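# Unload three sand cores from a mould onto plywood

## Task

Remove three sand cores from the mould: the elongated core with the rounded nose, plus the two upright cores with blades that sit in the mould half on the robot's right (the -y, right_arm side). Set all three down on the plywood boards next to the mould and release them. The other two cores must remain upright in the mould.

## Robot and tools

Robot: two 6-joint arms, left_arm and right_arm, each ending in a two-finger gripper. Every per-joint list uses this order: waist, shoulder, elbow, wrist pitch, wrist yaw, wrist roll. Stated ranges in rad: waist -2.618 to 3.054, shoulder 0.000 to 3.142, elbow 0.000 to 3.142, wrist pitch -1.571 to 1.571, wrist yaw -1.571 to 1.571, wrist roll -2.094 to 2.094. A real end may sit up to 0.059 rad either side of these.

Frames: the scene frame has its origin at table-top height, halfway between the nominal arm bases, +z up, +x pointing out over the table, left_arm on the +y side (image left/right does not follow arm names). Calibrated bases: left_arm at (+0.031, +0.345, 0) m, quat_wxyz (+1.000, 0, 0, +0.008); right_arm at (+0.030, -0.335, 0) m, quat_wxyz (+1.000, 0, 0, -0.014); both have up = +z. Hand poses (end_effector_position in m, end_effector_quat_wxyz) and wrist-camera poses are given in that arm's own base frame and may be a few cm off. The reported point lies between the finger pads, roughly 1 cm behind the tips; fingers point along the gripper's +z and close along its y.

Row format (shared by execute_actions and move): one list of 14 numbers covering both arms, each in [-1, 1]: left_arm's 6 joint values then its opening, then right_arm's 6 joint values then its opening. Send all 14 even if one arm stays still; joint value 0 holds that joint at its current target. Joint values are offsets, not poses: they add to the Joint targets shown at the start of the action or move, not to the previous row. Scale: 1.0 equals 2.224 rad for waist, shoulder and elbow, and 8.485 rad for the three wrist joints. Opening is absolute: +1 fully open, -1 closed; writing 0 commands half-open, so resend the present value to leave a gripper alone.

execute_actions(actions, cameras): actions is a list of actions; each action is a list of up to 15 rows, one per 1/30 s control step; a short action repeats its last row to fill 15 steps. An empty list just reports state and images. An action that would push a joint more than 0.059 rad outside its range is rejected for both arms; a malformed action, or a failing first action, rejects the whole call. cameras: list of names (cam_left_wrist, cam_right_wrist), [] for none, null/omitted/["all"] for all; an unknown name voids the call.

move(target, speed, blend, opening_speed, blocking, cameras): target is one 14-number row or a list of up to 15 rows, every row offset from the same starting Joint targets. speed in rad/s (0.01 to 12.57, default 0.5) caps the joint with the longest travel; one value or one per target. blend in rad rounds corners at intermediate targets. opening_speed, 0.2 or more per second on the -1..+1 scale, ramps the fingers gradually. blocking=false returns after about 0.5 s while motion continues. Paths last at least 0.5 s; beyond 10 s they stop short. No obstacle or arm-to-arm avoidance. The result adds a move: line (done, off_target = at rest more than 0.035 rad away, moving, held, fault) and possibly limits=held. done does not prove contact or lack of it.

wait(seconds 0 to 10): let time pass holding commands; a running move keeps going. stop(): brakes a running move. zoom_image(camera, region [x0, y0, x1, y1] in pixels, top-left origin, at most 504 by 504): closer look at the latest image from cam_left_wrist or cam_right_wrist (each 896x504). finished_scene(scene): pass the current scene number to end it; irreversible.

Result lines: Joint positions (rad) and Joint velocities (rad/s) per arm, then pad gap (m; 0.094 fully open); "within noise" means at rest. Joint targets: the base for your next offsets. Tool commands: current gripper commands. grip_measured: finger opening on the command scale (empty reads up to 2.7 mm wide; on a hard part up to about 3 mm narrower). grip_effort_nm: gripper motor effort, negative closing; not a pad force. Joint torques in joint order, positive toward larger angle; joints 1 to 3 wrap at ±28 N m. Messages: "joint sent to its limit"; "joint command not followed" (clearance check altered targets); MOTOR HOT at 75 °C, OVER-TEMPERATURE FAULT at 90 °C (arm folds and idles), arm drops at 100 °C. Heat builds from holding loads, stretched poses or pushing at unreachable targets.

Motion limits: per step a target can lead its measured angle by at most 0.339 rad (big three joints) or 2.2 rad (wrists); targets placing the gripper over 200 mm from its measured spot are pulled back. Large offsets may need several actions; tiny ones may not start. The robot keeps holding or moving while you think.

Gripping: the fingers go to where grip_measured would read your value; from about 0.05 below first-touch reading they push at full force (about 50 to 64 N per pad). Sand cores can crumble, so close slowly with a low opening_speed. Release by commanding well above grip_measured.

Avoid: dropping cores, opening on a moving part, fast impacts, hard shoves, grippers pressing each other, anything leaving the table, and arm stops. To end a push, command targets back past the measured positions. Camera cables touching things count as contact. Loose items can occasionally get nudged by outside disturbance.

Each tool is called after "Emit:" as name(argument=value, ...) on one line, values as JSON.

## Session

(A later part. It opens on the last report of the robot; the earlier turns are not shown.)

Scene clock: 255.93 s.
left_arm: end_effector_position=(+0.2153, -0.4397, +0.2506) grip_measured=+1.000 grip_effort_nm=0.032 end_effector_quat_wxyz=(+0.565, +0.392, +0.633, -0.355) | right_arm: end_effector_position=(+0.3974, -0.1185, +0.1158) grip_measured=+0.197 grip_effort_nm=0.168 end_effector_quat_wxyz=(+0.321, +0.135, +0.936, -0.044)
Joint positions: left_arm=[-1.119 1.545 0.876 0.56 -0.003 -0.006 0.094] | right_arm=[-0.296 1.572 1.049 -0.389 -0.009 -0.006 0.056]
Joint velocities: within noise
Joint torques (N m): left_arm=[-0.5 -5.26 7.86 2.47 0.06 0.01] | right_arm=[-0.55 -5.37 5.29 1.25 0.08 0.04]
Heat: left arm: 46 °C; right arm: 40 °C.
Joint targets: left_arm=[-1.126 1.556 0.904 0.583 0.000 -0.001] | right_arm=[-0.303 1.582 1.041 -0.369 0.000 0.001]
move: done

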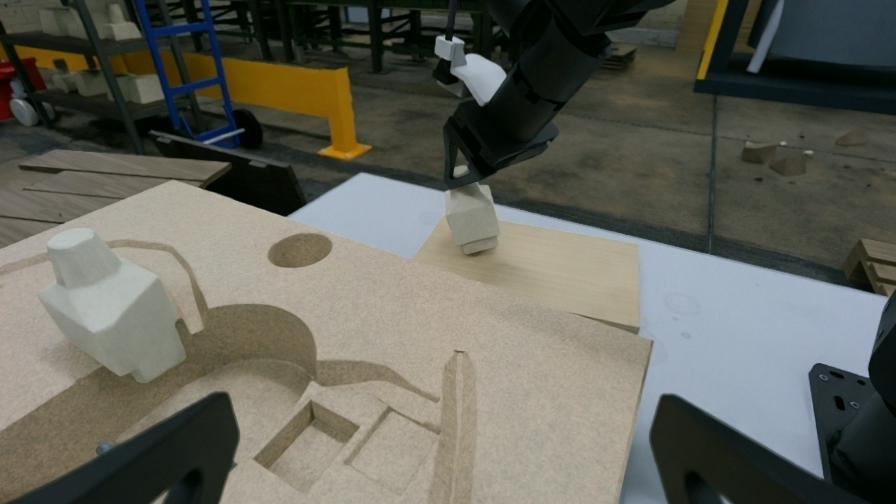

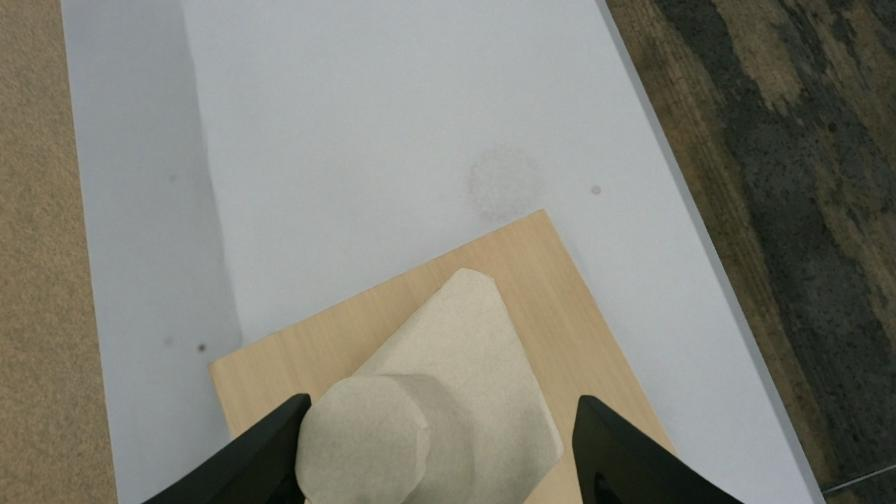

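Emit:
move(target=[0,0,0,0,0,0,1,0.003,0,0,0,0,0,-0.55], opening_speed=0.3, cameras=["cam_right_wrist"])

Scene clock: 275.93 s.
left_arm: end_effector_position=(+0.2153, -0.4397, +0.2506) grip_measured=+1.000 grip_effort_nm=0.027 end_effector_quat_wxyz=(+0.565, +0.392, +0.633, -0.355) | right_arm: end_effector_position=(+0.3974, -0.1183, +0.1158) grip_measured=-0.364 grip_effort_nm=-1.009 end_effector_quat_wxyz=(+0.321, +0.135, +0.936, -0.044)
Joint positions: left_arm=[-1.119 1.545 0.876 0.56 -0.003 -0.006 0.094] | right_arm=[-0.296 1.572 1.049 -0.389 -0.01 -0.006 0.03]
Joint velocities: within noise
Joint torques (N m): left_arm=[-0.49 -5.33 7.87 2.49 0.06 -0.03] | right_arm=[0.01 -5.35 5.31 1.25 0.09 0.03]
Heat: left arm: 47 °C; right arm: 40 °C.
Joint targets: left_arm=[-1.126 1.556 0.904 0.583 0.000 -0.001] | right_arm=[-0.296 1.582 1.041 -0.369 0.000 0.001]
move: done
Images, in order (width x height): cam_right_wrist 896x504.

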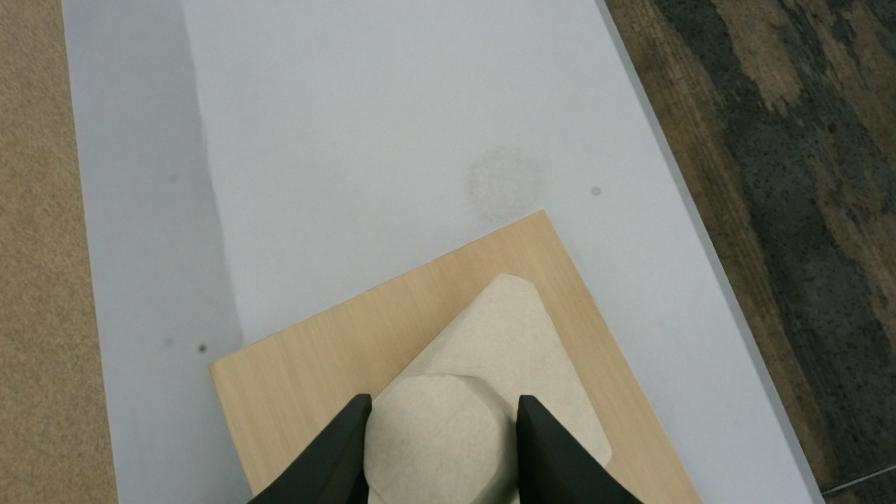

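Emit:
move(target=[[0,0,0,0,0,0,1,0,-0.09,0.0,0,0,0,-0.55],[0,0,0,0,0,0,1,0,-0.2,0.0,0,0,0.1768,-0.55]], speed=[0.3,0.6])

Emit:
zoom_image(camera="cam_left_wrist", region=[340, 0, 640, 250])

Scene clock: 286.63 s.
left_arm: end_effector_position=(+0.2153, -0.4397, +0.2506) grip_measured=+1.000 grip_effort_nm=0.027 end_effector_quat_wxyz=(+0.565, +0.392, +0.633, -0.355) | right_arm: end_effector_position=(+0.3614, -0.1080, +0.2499) grip_measured=-0.365 grip_effort_nm=-0.999 end_effector_quat_wxyz=(+0.392, +0.684, +0.554, +0.268)
Joint positions: left_arm=[-1.119 1.545 0.876 0.56 -0.003 -0.006 0.094] | right_arm=[-0.296 1.176 1.031 -0.437 -0.006 1.486 0.03]
Joint velocities: within noise
Joint torques (N m): left_arm=[-0.49 -5.26 7.88 2.47 0.07 -0.01] | right_arm=[0.01 -6.52 7.08 2.02 0.06 0.13]
Heat: left arm: 48 °C; right arm: 41 °C.
Joint targets: left_arm=[-1.126 1.556 0.904 0.583 0.000 -0.001] | right_arm=[-0.296 1.137 1.041 -0.369 0.000 1.501]
move: off_target (right_arm); right_arm: the wrist pitch is farthest, 0.068 rad from its target

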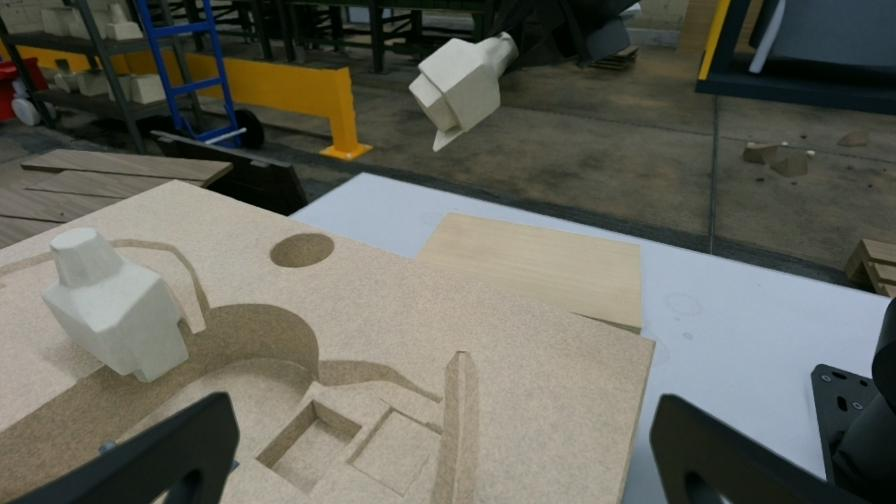

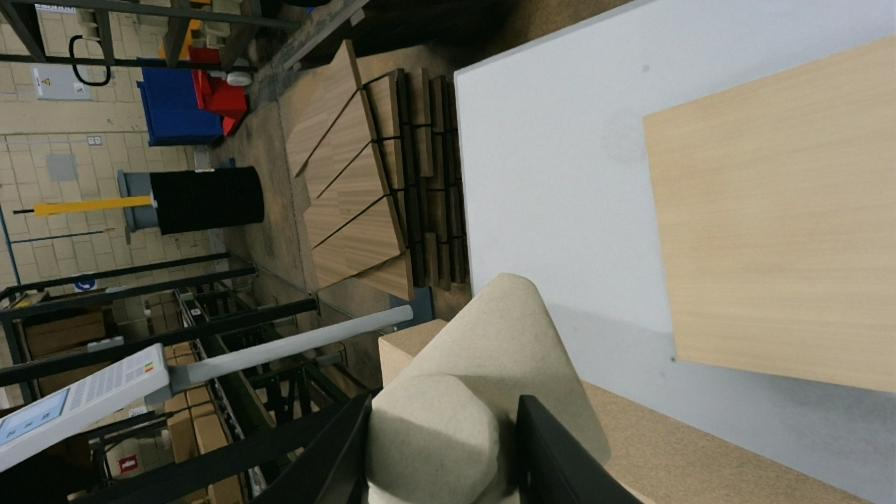

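Scaled by 1.680.

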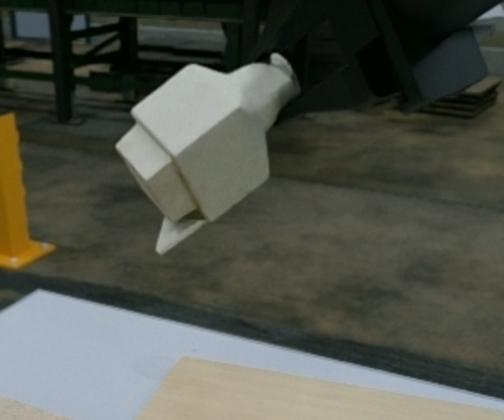

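Emit:
move(target=[[0,0,0,0,0,0,1,0,0.118,0.0,0,0,-0.1769,-0.55],[0,0,0,0,0,0,1,0,0.1619,0.0173,-0.0131,0,-0.1769,-0.55]], speed=[0.6,0.3])

Emit:
zoom_image(camera="cam_left_wrist", region=[340, 0, 640, 250])

Scene clock: 305.63 s.
left_arm: end_effector_position=(+0.2153, -0.4397, +0.2506) grip_measured=+1.000 grip_effort_nm=0.032 end_effector_quat_wxyz=(+0.565, +0.392, +0.633, -0.355) | right_arm: end_effector_position=(+0.3681, -0.1101, +0.1154) grip_measured=-0.366 grip_effort_nm=-1.004 end_effector_quat_wxyz=(+0.283, +0.145, +0.947, -0.038)
Joint positions: left_arm=[-1.119 1.545 0.876 0.56 -0.003 -0.006 0.094] | right_arm=[-0.296 1.506 1.031 -0.517 -0.006 0.009 0.03]
Joint velocities: within noise
Joint torques (N m): left_arm=[-0.49 -5.29 7.9 2.5 0.05 0.01] | right_arm=[0.02 -6.22 9.78 1.3 0.05 -0.14]
Heat: left arm: 49 °C; right arm: 44 °C.
Joint targets: left_arm=[-1.126 1.556 0.904 0.583 0.000 -0.001] | right_arm=[-0.296 1.497 1.080 -0.481 0.000 0.000]
move: off_target (right_arm); right_arm: the elbow is farthest, 0.048 rad from its target

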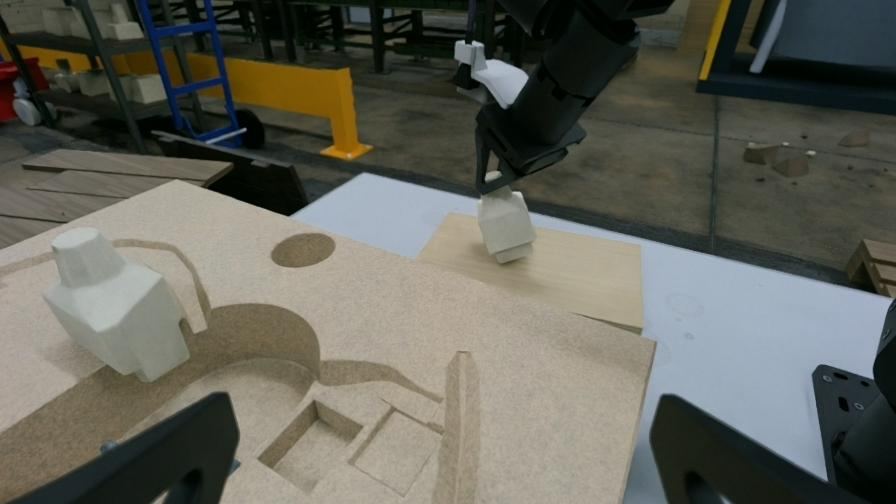

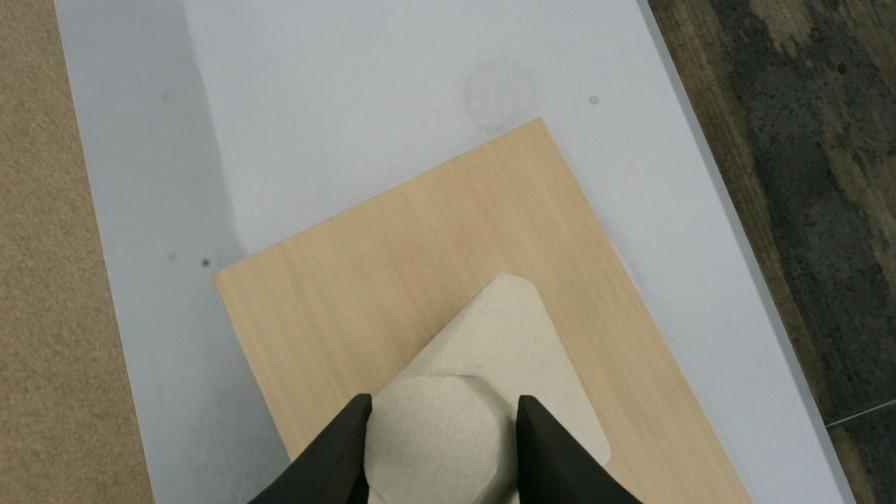

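Scaled by 1.680.

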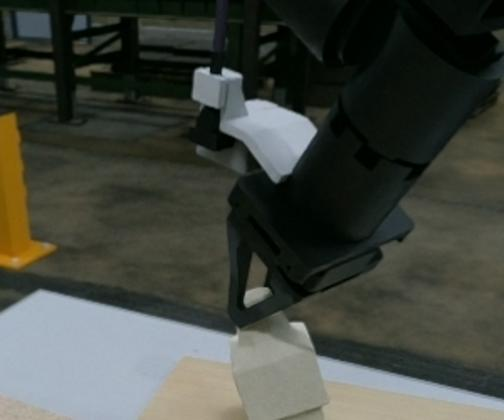

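Emit:
move(target=[0,0,0,0,0,0,1,0,0.045,0,0.0189,0,0,-0.55], speed=0.12)

Emit:
zoom_image(camera="cam_left_wrist", region=[380, 60, 640, 310])

Scene clock: 311.60 s.
left_arm: end_effector_position=(+0.2153, -0.4397, +0.2506) grip_measured=+1.000 grip_effort_nm=0.027 end_effector_quat_wxyz=(+0.565, +0.392, +0.633, -0.355) | right_arm: end_effector_position=(+0.3975, -0.1233, +0.1143) grip_measured=-0.366 grip_effort_nm=-1.004 end_effector_quat_wxyz=(+0.319, +0.143, +0.936, -0.055)
Joint positions: left_arm=[-1.119 1.545 0.876 0.56 -0.003 -0.006 0.094] | right_arm=[-0.296 1.58 1.052 -0.384 0.016 0.001 0.03]
Joint velocities: within noise
Joint torques (N m): left_arm=[-0.46 -5.34 7.82 2.47 0.04 0] | right_arm=[0.01 -4.82 8.13 1.68 -0.16 -0.05]
Heat: left arm: 49 °C; right arm: 43 °C.
Joint targets: left_arm=[-1.126 1.556 0.904 0.583 0.000 -0.001] | right_arm=[-0.296 1.598 1.079 -0.320 0.000 0.000]
move: off_target (right_arm); right_arm: the wrist pitch is farthest, 0.063 rad from its target

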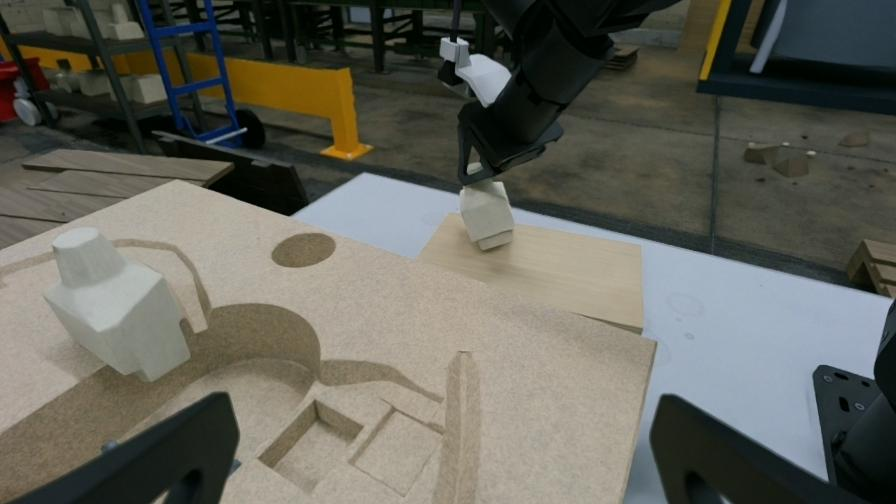

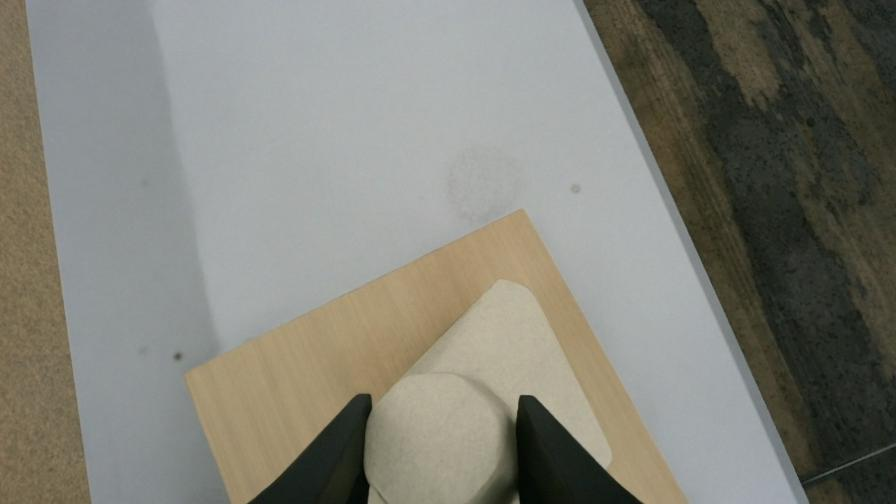

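Scaled by 1.938.

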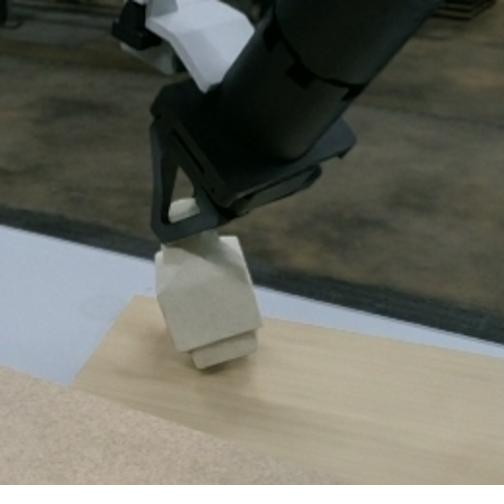

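Emit:
move(target=[0,0,0,0,0,0,1,0,-0.002,0,0,0,0,0.3], opening_speed=0.2)

Emit:
zoom_image(camera="cam_left_wrist", region=[380, 60, 640, 310])

Scene clock: 319.33 s.
left_arm: end_effector_position=(+0.2153, -0.4397, +0.2507) grip_measured=+1.000 grip_effort_nm=0.022 end_effector_quat_wxyz=(+0.565, +0.392, +0.633, -0.355) | right_arm: end_effector_position=(+0.4055, -0.1224, +0.1176) grip_measured=+0.297 grip_effort_nm=0.178 end_effector_quat_wxyz=(+0.335, +0.139, +0.931, -0.049)
Joint positions: left_arm=[-1.119 1.545 0.876 0.56 -0.003 -0.006 0.094] | right_arm=[-0.296 1.587 1.052 -0.346 -0.001 0.001 0.061]
Joint velocities: within noise
Joint torques (N m): left_arm=[-0.58 -5.27 7.9 2.48 0.05 0] | right_arm=[0.01 -5.79 8.13 1.35 0.01 -0.05]
Heat: left arm: 49 °C; right arm: 43 °C.
Joint targets: left_arm=[-1.126 1.556 0.904 0.583 0.000 -0.001] | right_arm=[-0.296 1.593 1.079 -0.320 0.000 0.000]
move: done

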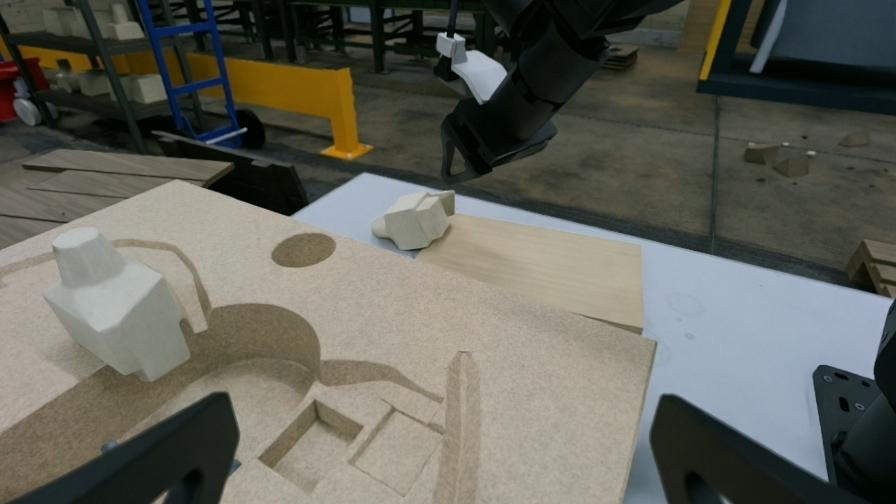

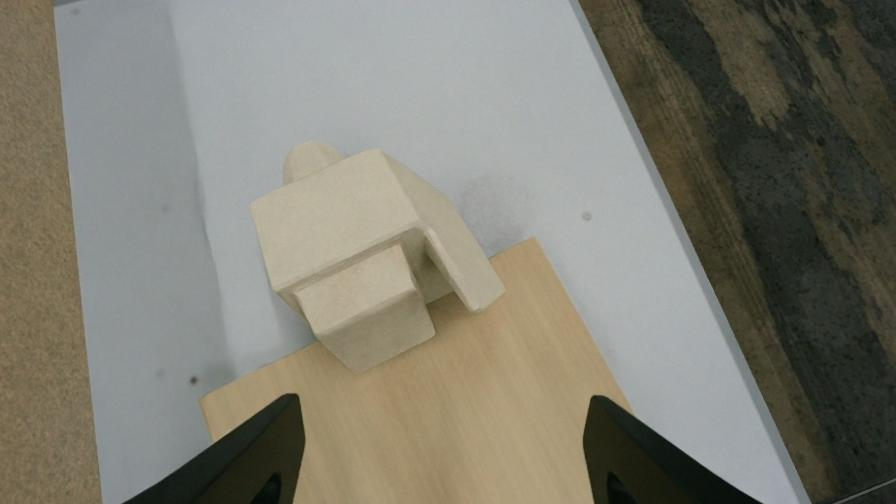

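Scaled by 1.938.

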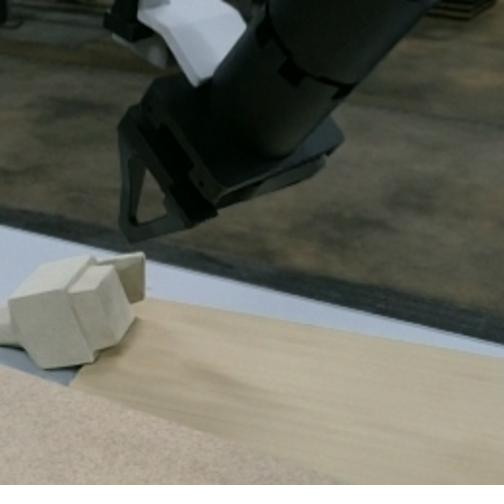

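Emit:
move(target=[0,0,0,0,0,0,1,0.0504,0.3449,0.5692,-0.1049,0,0,0.6], speed=0.6)

Scene clock: 337.90 s.
left_arm: end_effector_position=(+0.2153, -0.4397, +0.2507) grip_measured=+1.000 grip_effort_nm=0.037 end_effector_quat_wxyz=(+0.565, +0.392, +0.633, -0.355) | right_arm: end_effector_position=(+0.5257, -0.0993, +0.1272) grip_measured=+0.597 grip_effort_nm=0.178 end_effector_quat_wxyz=(+0.172, +0.093, +0.981, -0.015)
Joint positions: left_arm=[-1.119 1.545 0.876 0.56 -0.003 -0.006 0.094] | right_arm=[-0.189 2.343 2.315 -1.196 -0.001 0.001 0.075]
Joint velocities: within noise
Joint torques (N m): left_arm=[-0.49 -5.27 7.82 2.47 0.04 0.01] | right_arm=[0.39 -10.13 7.99 0.54 0 -0.05]
Heat: left arm: 50 °C; right arm: 42 °C.
Joint targets: left_arm=[-1.126 1.556 0.904 0.583 0.000 -0.001] | right_arm=[-0.184 2.360 2.346 -1.210 0.000 0.000]
move: done

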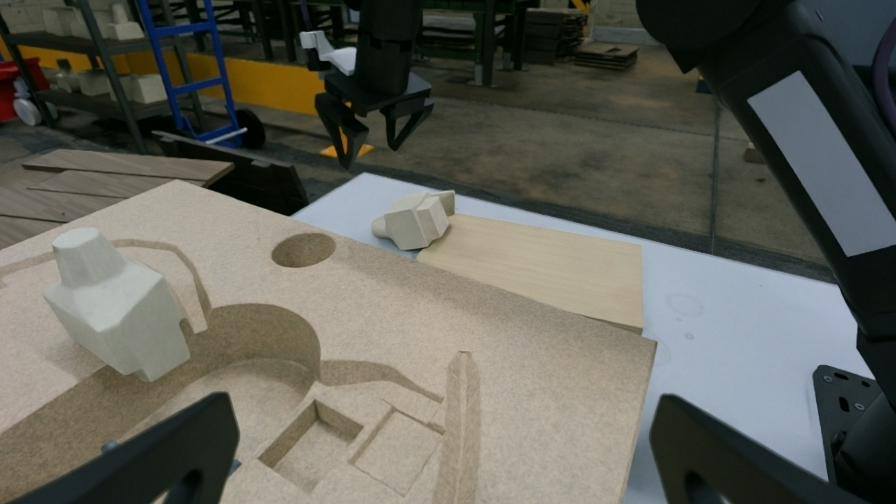

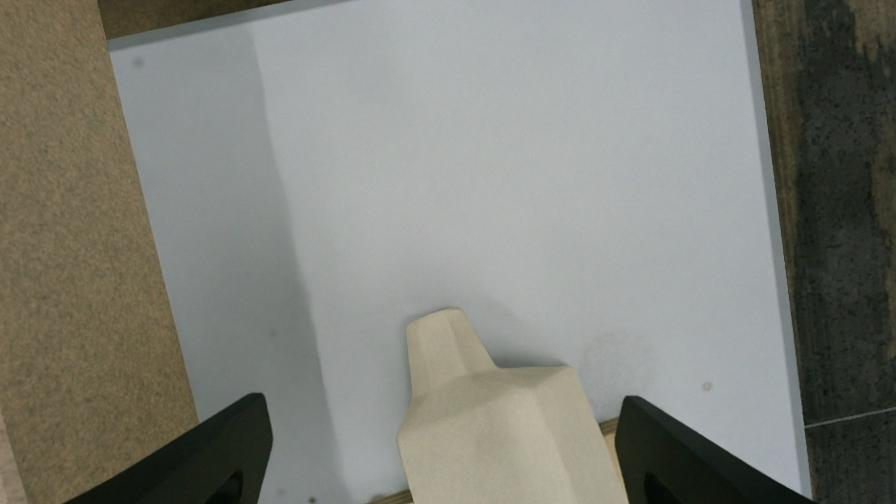

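Emit:
move(target=[0,0,0,0,0,0,1,0.0018,-0.036,-0.2073,0.0442,0,-0.0354,0.5], speed=0.3)

Scene clock: 348.37 s.
left_arm: end_effector_position=(+0.2153, -0.4397, +0.2507) grip_measured=+1.000 grip_effort_nm=0.027 end_effector_quat_wxyz=(+0.565, +0.392, +0.633, -0.355) | right_arm: end_effector_position=(+0.5129, -0.0989, +0.0317) grip_measured=+0.503 grip_effort_nm=-0.129 end_effector_quat_wxyz=(+0.148, -0.051, +0.987, -0.041)
Joint positions: left_arm=[-1.119 1.545 0.876 0.56 -0.003 -0.006 0.094] | right_arm=[-0.189 2.315 1.899 -0.847 0.01 -0.294 0.071]
Joint velocities: within noise
Joint torques (N m): left_arm=[-0.53 -5.31 7.86 2.48 0.05 0.02] | right_arm=[0.79 -14.22 4.49 0.7 -0.1 -0.09]
Heat: left arm: 50 °C; right arm: 41 °C.
Joint targets: left_arm=[-1.126 1.556 0.904 0.583 0.000 -0.001] | right_arm=[-0.180 2.280 1.885 -0.835 0.000 -0.301]
move: done

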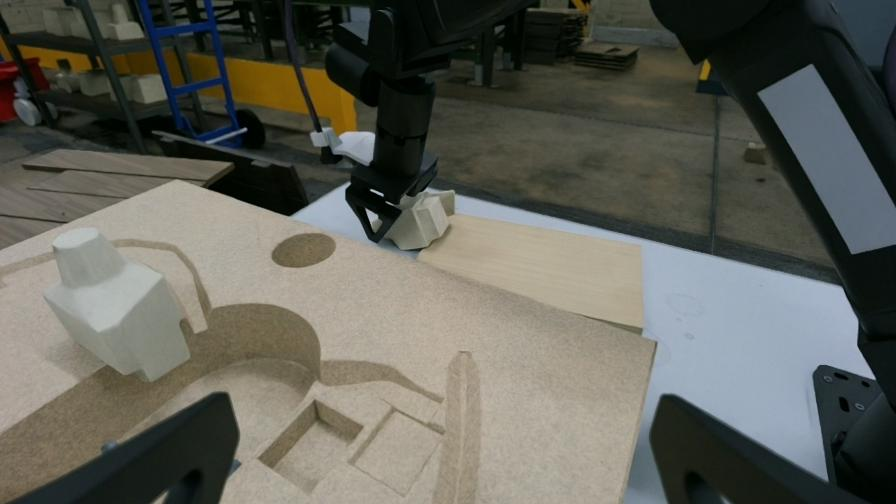

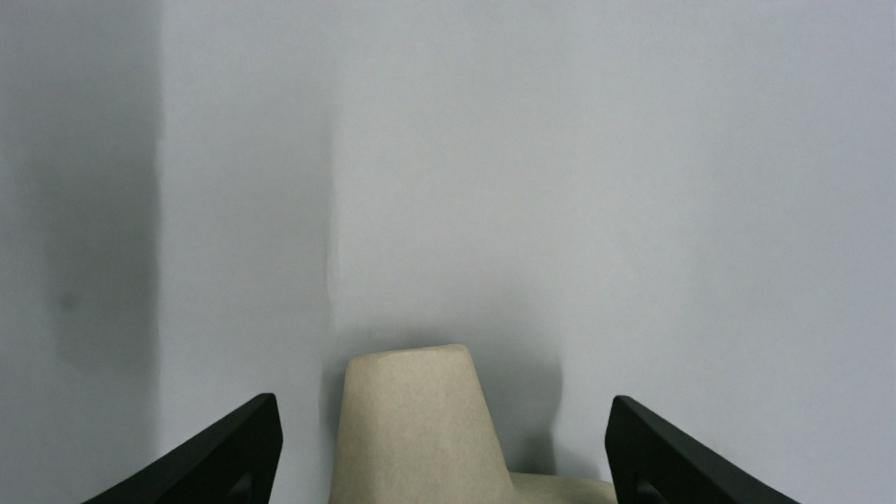

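Emit:
move(target=[0,0,0,0,0,0,1,0.009,0,0,0,0,0,0.5], speed=0.2, cameras=["cam_right_wrist"])

Emit:
move(target=[0,0,0,0,0,0,1,0,0,0,0,0,0,-0.6], opening_speed=0.4)

Scene clock: 351.43 s.
left_arm: end_effector_position=(+0.2153, -0.4397, +0.2507) grip_measured=+1.000 grip_effort_nm=0.027 end_effector_quat_wxyz=(+0.565, +0.392, +0.633, -0.355) | right_arm: end_effector_position=(+0.5154, -0.0923, +0.0321) grip_measured=+0.503 grip_effort_nm=-0.125 end_effector_quat_wxyz=(+0.150, -0.059, +0.986, -0.045)
Joint positions: left_arm=[-1.119 1.545 0.876 0.56 -0.003 -0.006 0.094] | right_arm=[-0.173 2.315 1.898 -0.841 0.019 -0.296 0.071]
Joint velocities: within noise
Joint torques (N m): left_arm=[-0.51 -5.31 7.84 2.47 0.06 -0.01] | right_arm=[1.06 -14.2 4.55 0.65 -0.18 -0.09]
Heat: left arm: 50 °C; right arm: 42 °C.
Joint targets: left_arm=[-1.126 1.556 0.904 0.583 0.000 -0.001] | right_arm=[-0.160 2.280 1.884 -0.835 0.000 -0.301]
move: done
Images, in order (width x height): cam_right_wrist 896x504.

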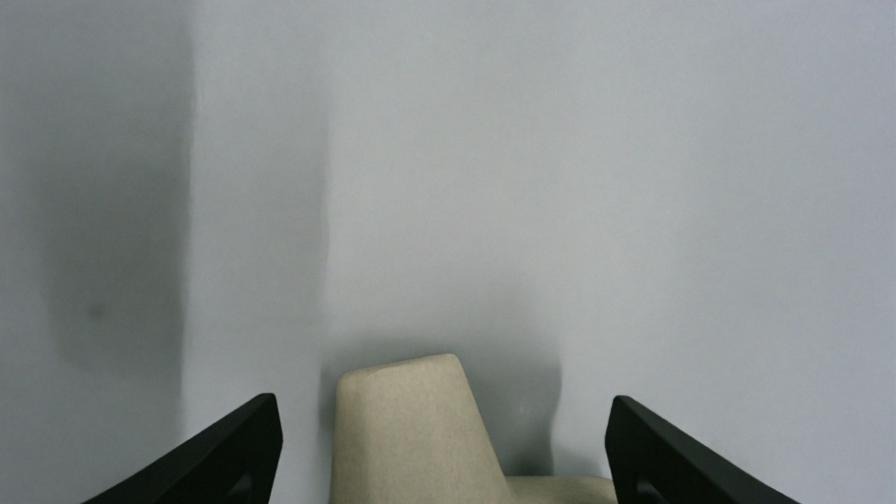

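Scene clock: 354.40 s.
left_arm: end_effector_position=(+0.2153, -0.4397, +0.2507) grip_measured=+1.000 grip_effort_nm=0.027 end_effector_quat_wxyz=(+0.565, +0.392, +0.633, -0.355) | right_arm: end_effector_position=(+0.5167, -0.0927, +0.0325) grip_measured=+0.224 grip_effort_nm=-1.004 end_effector_quat_wxyz=(+0.152, -0.061, +0.985, -0.047)
Joint positions: left_arm=[-1.119 1.545 0.876 0.56 -0.003 -0.006 0.094] | right_arm=[-0.173 2.315 1.898 -0.835 0.02 -0.3 0.058]
Joint velocities: within noise
Joint torques (N m): left_arm=[-0.49 -5.31 7.86 2.47 0.04 -0.01] | right_arm=[1.07 -14.24 4.55 0.61 -0.2 -0.06]
Heat: left arm: 50 °C; right arm: 44 °C.
Joint targets: left_arm=[-1.126 1.556 0.904 0.583 0.000 -0.001] | right_arm=[-0.160 2.280 1.884 -0.835 0.000 -0.301]
move: done

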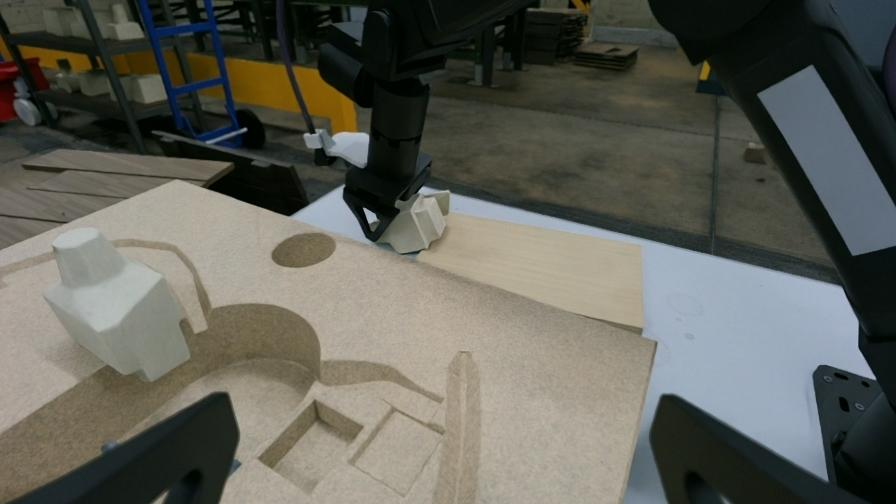

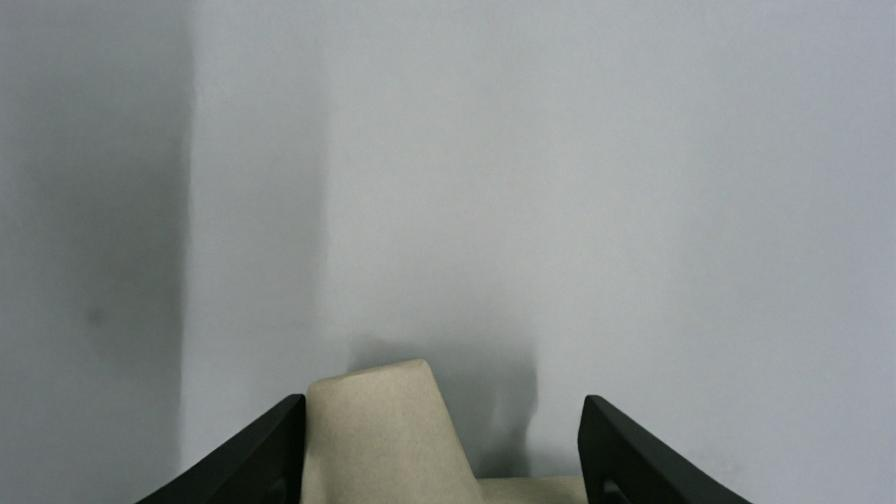

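Emit:
move(target=[[0,0,0,0,0,0,1,0,0,0,0,0,0,0.55],[0,0,0,0,0,0,1,0,0.0265,0.045,-0.005,0,-0.018,0.55]], speed=0.2, opening_speed=0.6, cameras=["cam_right_wrist"])

Scene clock: 364.63 s.
left_arm: end_effector_position=(+0.2153, -0.4397, +0.2507) grip_measured=+1.000 grip_effort_nm=0.027 end_effector_quat_wxyz=(+0.565, +0.392, +0.633, -0.355) | right_arm: end_effector_position=(+0.5257, -0.0887, +0.0466) grip_measured=+0.547 grip_effort_nm=0.173 end_effector_quat_wxyz=(+0.161, -0.136, +0.976, -0.055)
Joint positions: left_arm=[-1.119 1.545 0.876 0.56 -0.003 -0.006 0.094] | right_arm=[-0.166 2.32 1.956 -0.865 0.009 -0.445 0.073]
Joint velocities: within noise
Joint torques (N m): left_arm=[-0.55 -5.33 7.84 2.48 0.06 0.01] | right_arm=[0.53 -10 7.92 0.53 -0.08 -0.11]
Heat: left arm: 51 °C; right arm: 47 °C.
Joint targets: left_arm=[-1.126 1.556 0.904 0.583 0.000 -0.001] | right_arm=[-0.160 2.339 1.985 -0.878 0.000 -0.453]
move: done
Images, in order (width x height): cam_right_wrist 896x504.

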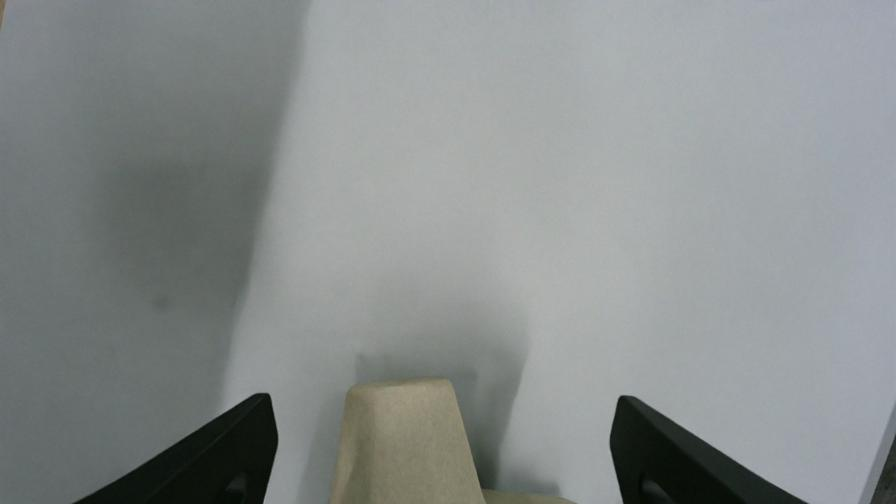

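Emit:
move(target=[0,0,0,0,0,0,1,0.009,0.0225,0.014,0,0,0,0.55], speed=0.2, cameras=["cam_right_wrist"])

Scene clock: 370.93 s.
left_arm: end_effector_position=(+0.2153, -0.4397, +0.2507) grip_measured=+1.000 grip_effort_nm=0.037 end_effector_quat_wxyz=(+0.565, +0.392, +0.633, -0.355) | right_arm: end_effector_position=(+0.5299, -0.0771, +0.0283) grip_measured=+0.547 grip_effort_nm=0.178 end_effector_quat_wxyz=(+0.148, -0.148, +0.977, -0.049)
Joint positions: left_arm=[-1.119 1.545 0.876 0.56 -0.003 -0.006 0.094] | right_arm=[-0.144 2.372 1.982 -0.868 0.008 -0.446 0.073]
Joint velocities: within noise
Joint torques (N m): left_arm=[-0.5 -5.27 7.9 2.49 0.05 0] | right_arm=[0.27 -10.4 8.27 0.51 -0.1 -0.12]
Heat: left arm: 51 °C; right arm: 46 °C.
Joint targets: left_arm=[-1.126 1.556 0.904 0.583 0.000 -0.001] | right_arm=[-0.140 2.389 2.016 -0.878 0.000 -0.453]
move: done
Images, in order (width x height): cam_right_wrist 896x504.

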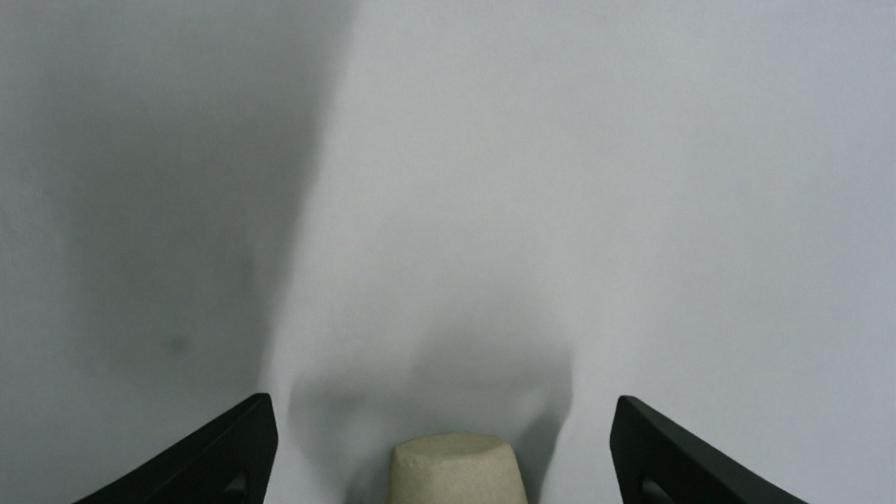

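Emit:
move(target=[0,0,0,0,0,0,1,0,-0.015,-0.0185,0,0,0,0.55], speed=0.2, cameras=["cam_right_wrist"])

Scene clock: 374.57 s.
left_arm: end_effector_position=(+0.2153, -0.4397, +0.2507) grip_measured=+1.000 grip_effort_nm=0.032 end_effector_quat_wxyz=(+0.565, +0.392, +0.633, -0.355) | right_arm: end_effector_position=(+0.5299, -0.0771, +0.0283) grip_measured=+0.547 grip_effort_nm=0.178 end_effector_quat_wxyz=(+0.148, -0.148, +0.977, -0.049)
Joint positions: left_arm=[-1.119 1.545 0.876 0.56 -0.003 -0.006 0.094] | right_arm=[-0.144 2.372 1.982 -0.868 0.008 -0.446 0.073]
Joint velocities: within noise
Joint torques (N m): left_arm=[-0.49 -5.44 7.88 2.49 0.06 -0.02] | right_arm=[0.28 -13 5 0.51 -0.08 -0.11]
Heat: left arm: 51 °C; right arm: 45 °C.
Joint targets: left_arm=[-1.126 1.556 0.904 0.583 0.000 -0.001] | right_arm=[-0.140 2.356 1.975 -0.878 0.000 -0.453]
move: done
Images, in order (width x height): cam_right_wrist 896x504.

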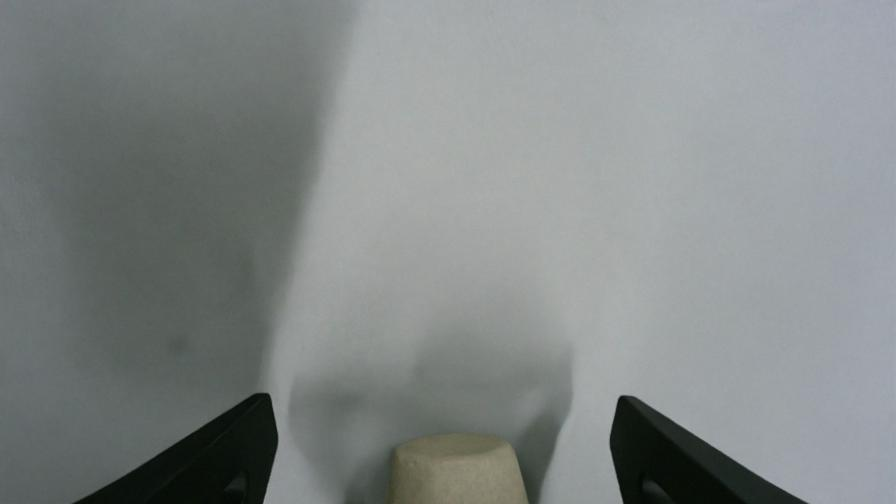

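Emit:
move(target=[0,0,0,0,0,0,1,0,-0.0211,-0.0202,0,0,0,0.55], speed=0.2, cameras=["cam_right_wrist"])

Scene clock: 378.73 s.
left_arm: end_effector_position=(+0.2153, -0.4397, +0.2507) grip_measured=+1.000 grip_effort_nm=0.037 end_effector_quat_wxyz=(+0.565, +0.392, +0.633, -0.355) | right_arm: end_effector_position=(+0.5235, -0.0762, +0.0250) grip_measured=+0.547 grip_effort_nm=0.168 end_effector_quat_wxyz=(+0.143, -0.152, +0.977, -0.048)
Joint positions: left_arm=[-1.119 1.545 0.876 0.56 -0.003 -0.006 0.094] | right_arm=[-0.144 2.356 1.944 -0.857 0.008 -0.454 0.073]
Joint velocities: within noise
Joint torques (N m): left_arm=[-0.44 -5.34 7.8 2.48 0.04 0] | right_arm=[0.31 -15.5 4.46 0.39 -0.08 -0.04]
Heat: left arm: 51 °C; right arm: 45 °C.
Joint targets: left_arm=[-1.126 1.556 0.904 0.583 0.000 -0.001] | right_arm=[-0.140 2.309 1.930 -0.878 0.000 -0.453]
move: off_target (right_arm); right_arm: the shoulder is farthest, 0.047 rad from its target
Images, in order (width x height): cam_right_wrist 896x504.

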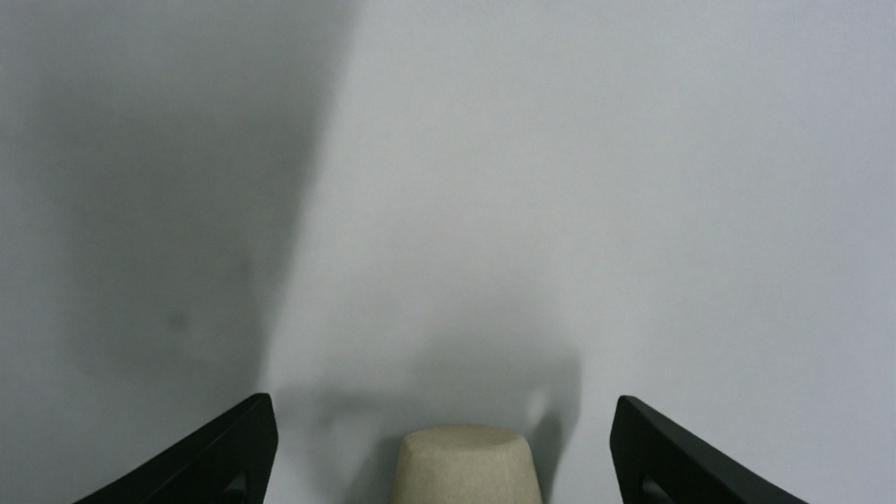

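Emit:
move(target=[0,0,0,0,0,0,1,0,-0.0105,-0.01,0,0,0,0.55], speed=0.2, cameras=["cam_right_wrist"])

Emit:
move(target=[0,0,0,0,0,0,1,0,0,0,0,0,0,-0.6], opening_speed=0.5)

Scene clock: 383.23 s.
left_arm: end_effector_position=(+0.2153, -0.4397, +0.2507) grip_measured=+1.000 grip_effort_nm=0.027 end_effector_quat_wxyz=(+0.565, +0.392, +0.633, -0.355) | right_arm: end_effector_position=(+0.5183, -0.0755, +0.0263) grip_measured=+0.547 grip_effort_nm=0.164 end_effector_quat_wxyz=(+0.140, -0.152, +0.977, -0.047)
Joint positions: left_arm=[-1.119 1.545 0.876 0.56 -0.003 -0.006 0.094] | right_arm=[-0.144 2.337 1.919 -0.856 0.008 -0.454 0.073]
Joint velocities: within noise
Joint torques (N m): left_arm=[-0.57 -5.22 7.82 2.48 0.03 0.02] | right_arm=[0.28 -15.76 4.75 0.37 -0.08 -0.03]
Heat: left arm: 51 °C; right arm: 47 °C.
Joint targets: left_arm=[-1.126 1.556 0.904 0.583 0.000 -0.001] | right_arm=[-0.140 2.285 1.907 -0.878 0.000 -0.453]
move: off_target (right_arm); right_arm: the shoulder is farthest, 0.052 rad from its target
Images, in order (width x height): cam_right_wrist 896x504.

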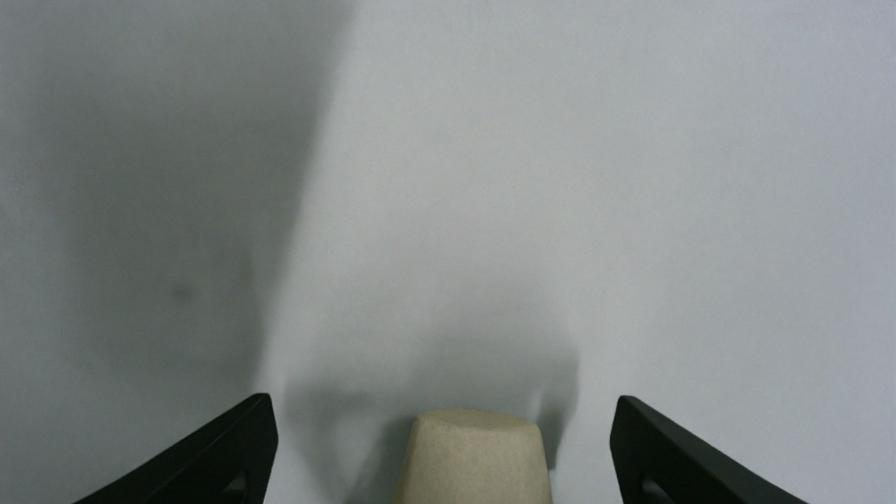

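Scene clock: 385.73 s.
left_arm: end_effector_position=(+0.2153, -0.4397, +0.2507) grip_measured=+1.000 grip_effort_nm=0.027 end_effector_quat_wxyz=(+0.565, +0.392, +0.633, -0.355) | right_arm: end_effector_position=(+0.5184, -0.0755, +0.0269) grip_measured=+0.058 grip_effort_nm=-1.004 end_effector_quat_wxyz=(+0.140, -0.153, +0.977, -0.048)
Joint positions: left_arm=[-1.119 1.545 0.876 0.56 -0.003 -0.006 0.094] | right_arm=[-0.144 2.336 1.919 -0.856 0.009 -0.455 0.05]
Joint velocities: within noise
Joint torques (N m): left_arm=[-0.55 -5.29 7.83 2.48 0.06 0.02] | right_arm=[0.28 -15.65 4.71 0.37 -0.08 -0.03]
Heat: left arm: 51 °C; right arm: 50 °C.
Joint targets: left_arm=[-1.126 1.556 0.904 0.583 0.000 -0.001] | right_arm=[-0.140 2.286 1.907 -0.878 0.000 -0.454]
move: off_target (right_arm); right_arm: the shoulder is farthest, 0.051 rad from its target

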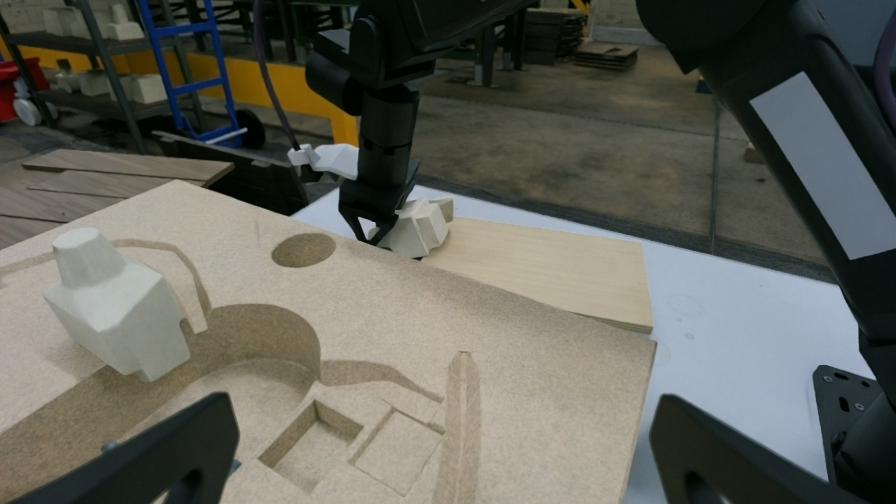

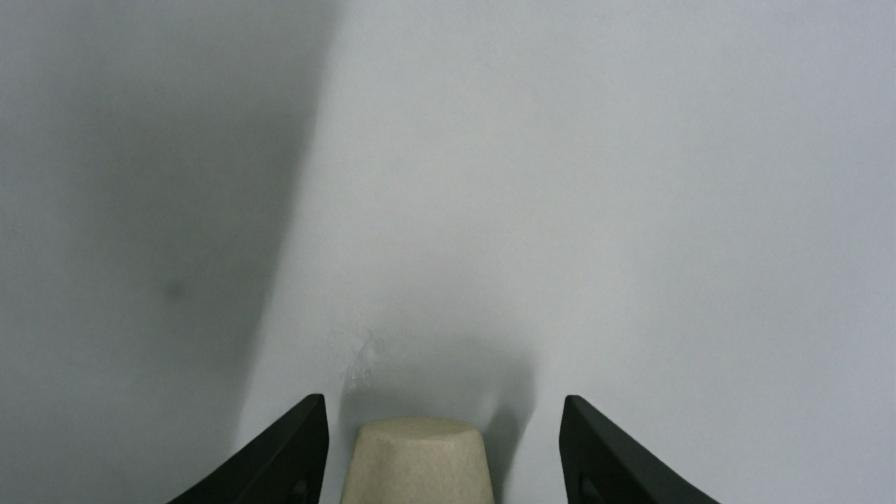

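Emit:
move(target=[[0,0,0,0,0,0,1,0,-0.008,0.0715,-0.0156,0,0,-0.6],[0,0,0,0,0,0,1,-0.072,-0.2253,-0.2666,0.0174,0,0,-0.6]], speed=[0.2,0.3])

Scene clock: 403.53 s.
left_arm: end_effector_position=(+0.2153, -0.4397, +0.2507) grip_measured=+1.000 grip_effort_nm=0.032 end_effector_quat_wxyz=(+0.565, +0.392, +0.633, -0.355) | right_arm: end_effector_position=(+0.3850, -0.1157, +0.0641) grip_measured=+0.057 grip_effort_nm=-1.004 end_effector_quat_wxyz=(+0.133, -0.079, +0.987, -0.053)
Joint positions: left_arm=[-1.119 1.545 0.876 0.56 -0.003 -0.006 0.094] | right_arm=[-0.294 1.838 1.313 -0.758 0 -0.454 0.05]
Joint velocities: within noise
Joint torques (N m): left_arm=[-0.47 -5.38 7.91 2.48 0.05 -0.01] | right_arm=[-0.55 -12.25 5.56 0.85 -0.01 -0.03]
Heat: left arm: 52 °C; right arm: 62 °C.
Joint targets: left_arm=[-1.126 1.556 0.904 0.583 0.000 -0.001] | right_arm=[-0.300 1.784 1.314 -0.730 0.000 -0.453]
move: off_target (right_arm); right_arm: the shoulder is farthest, 0.053 rad from its target

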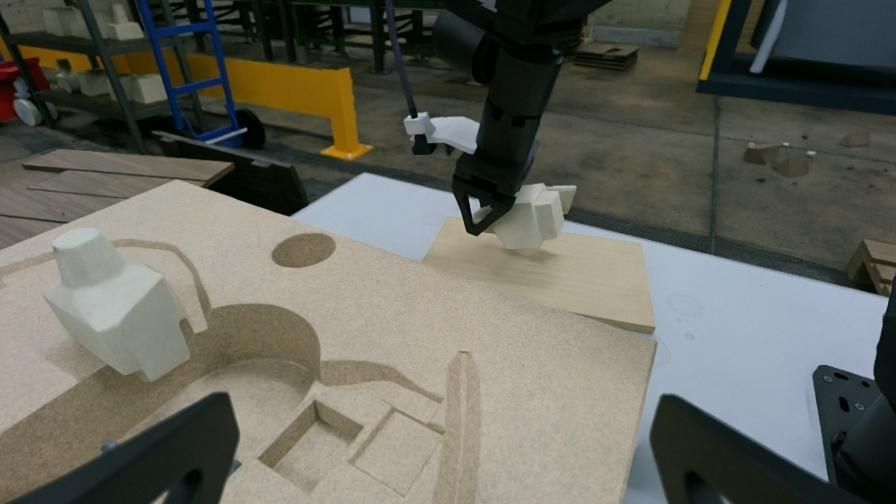

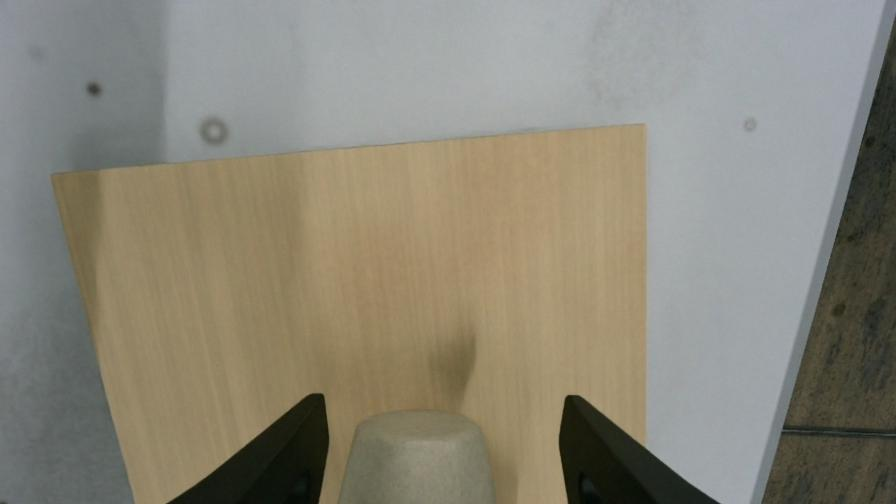

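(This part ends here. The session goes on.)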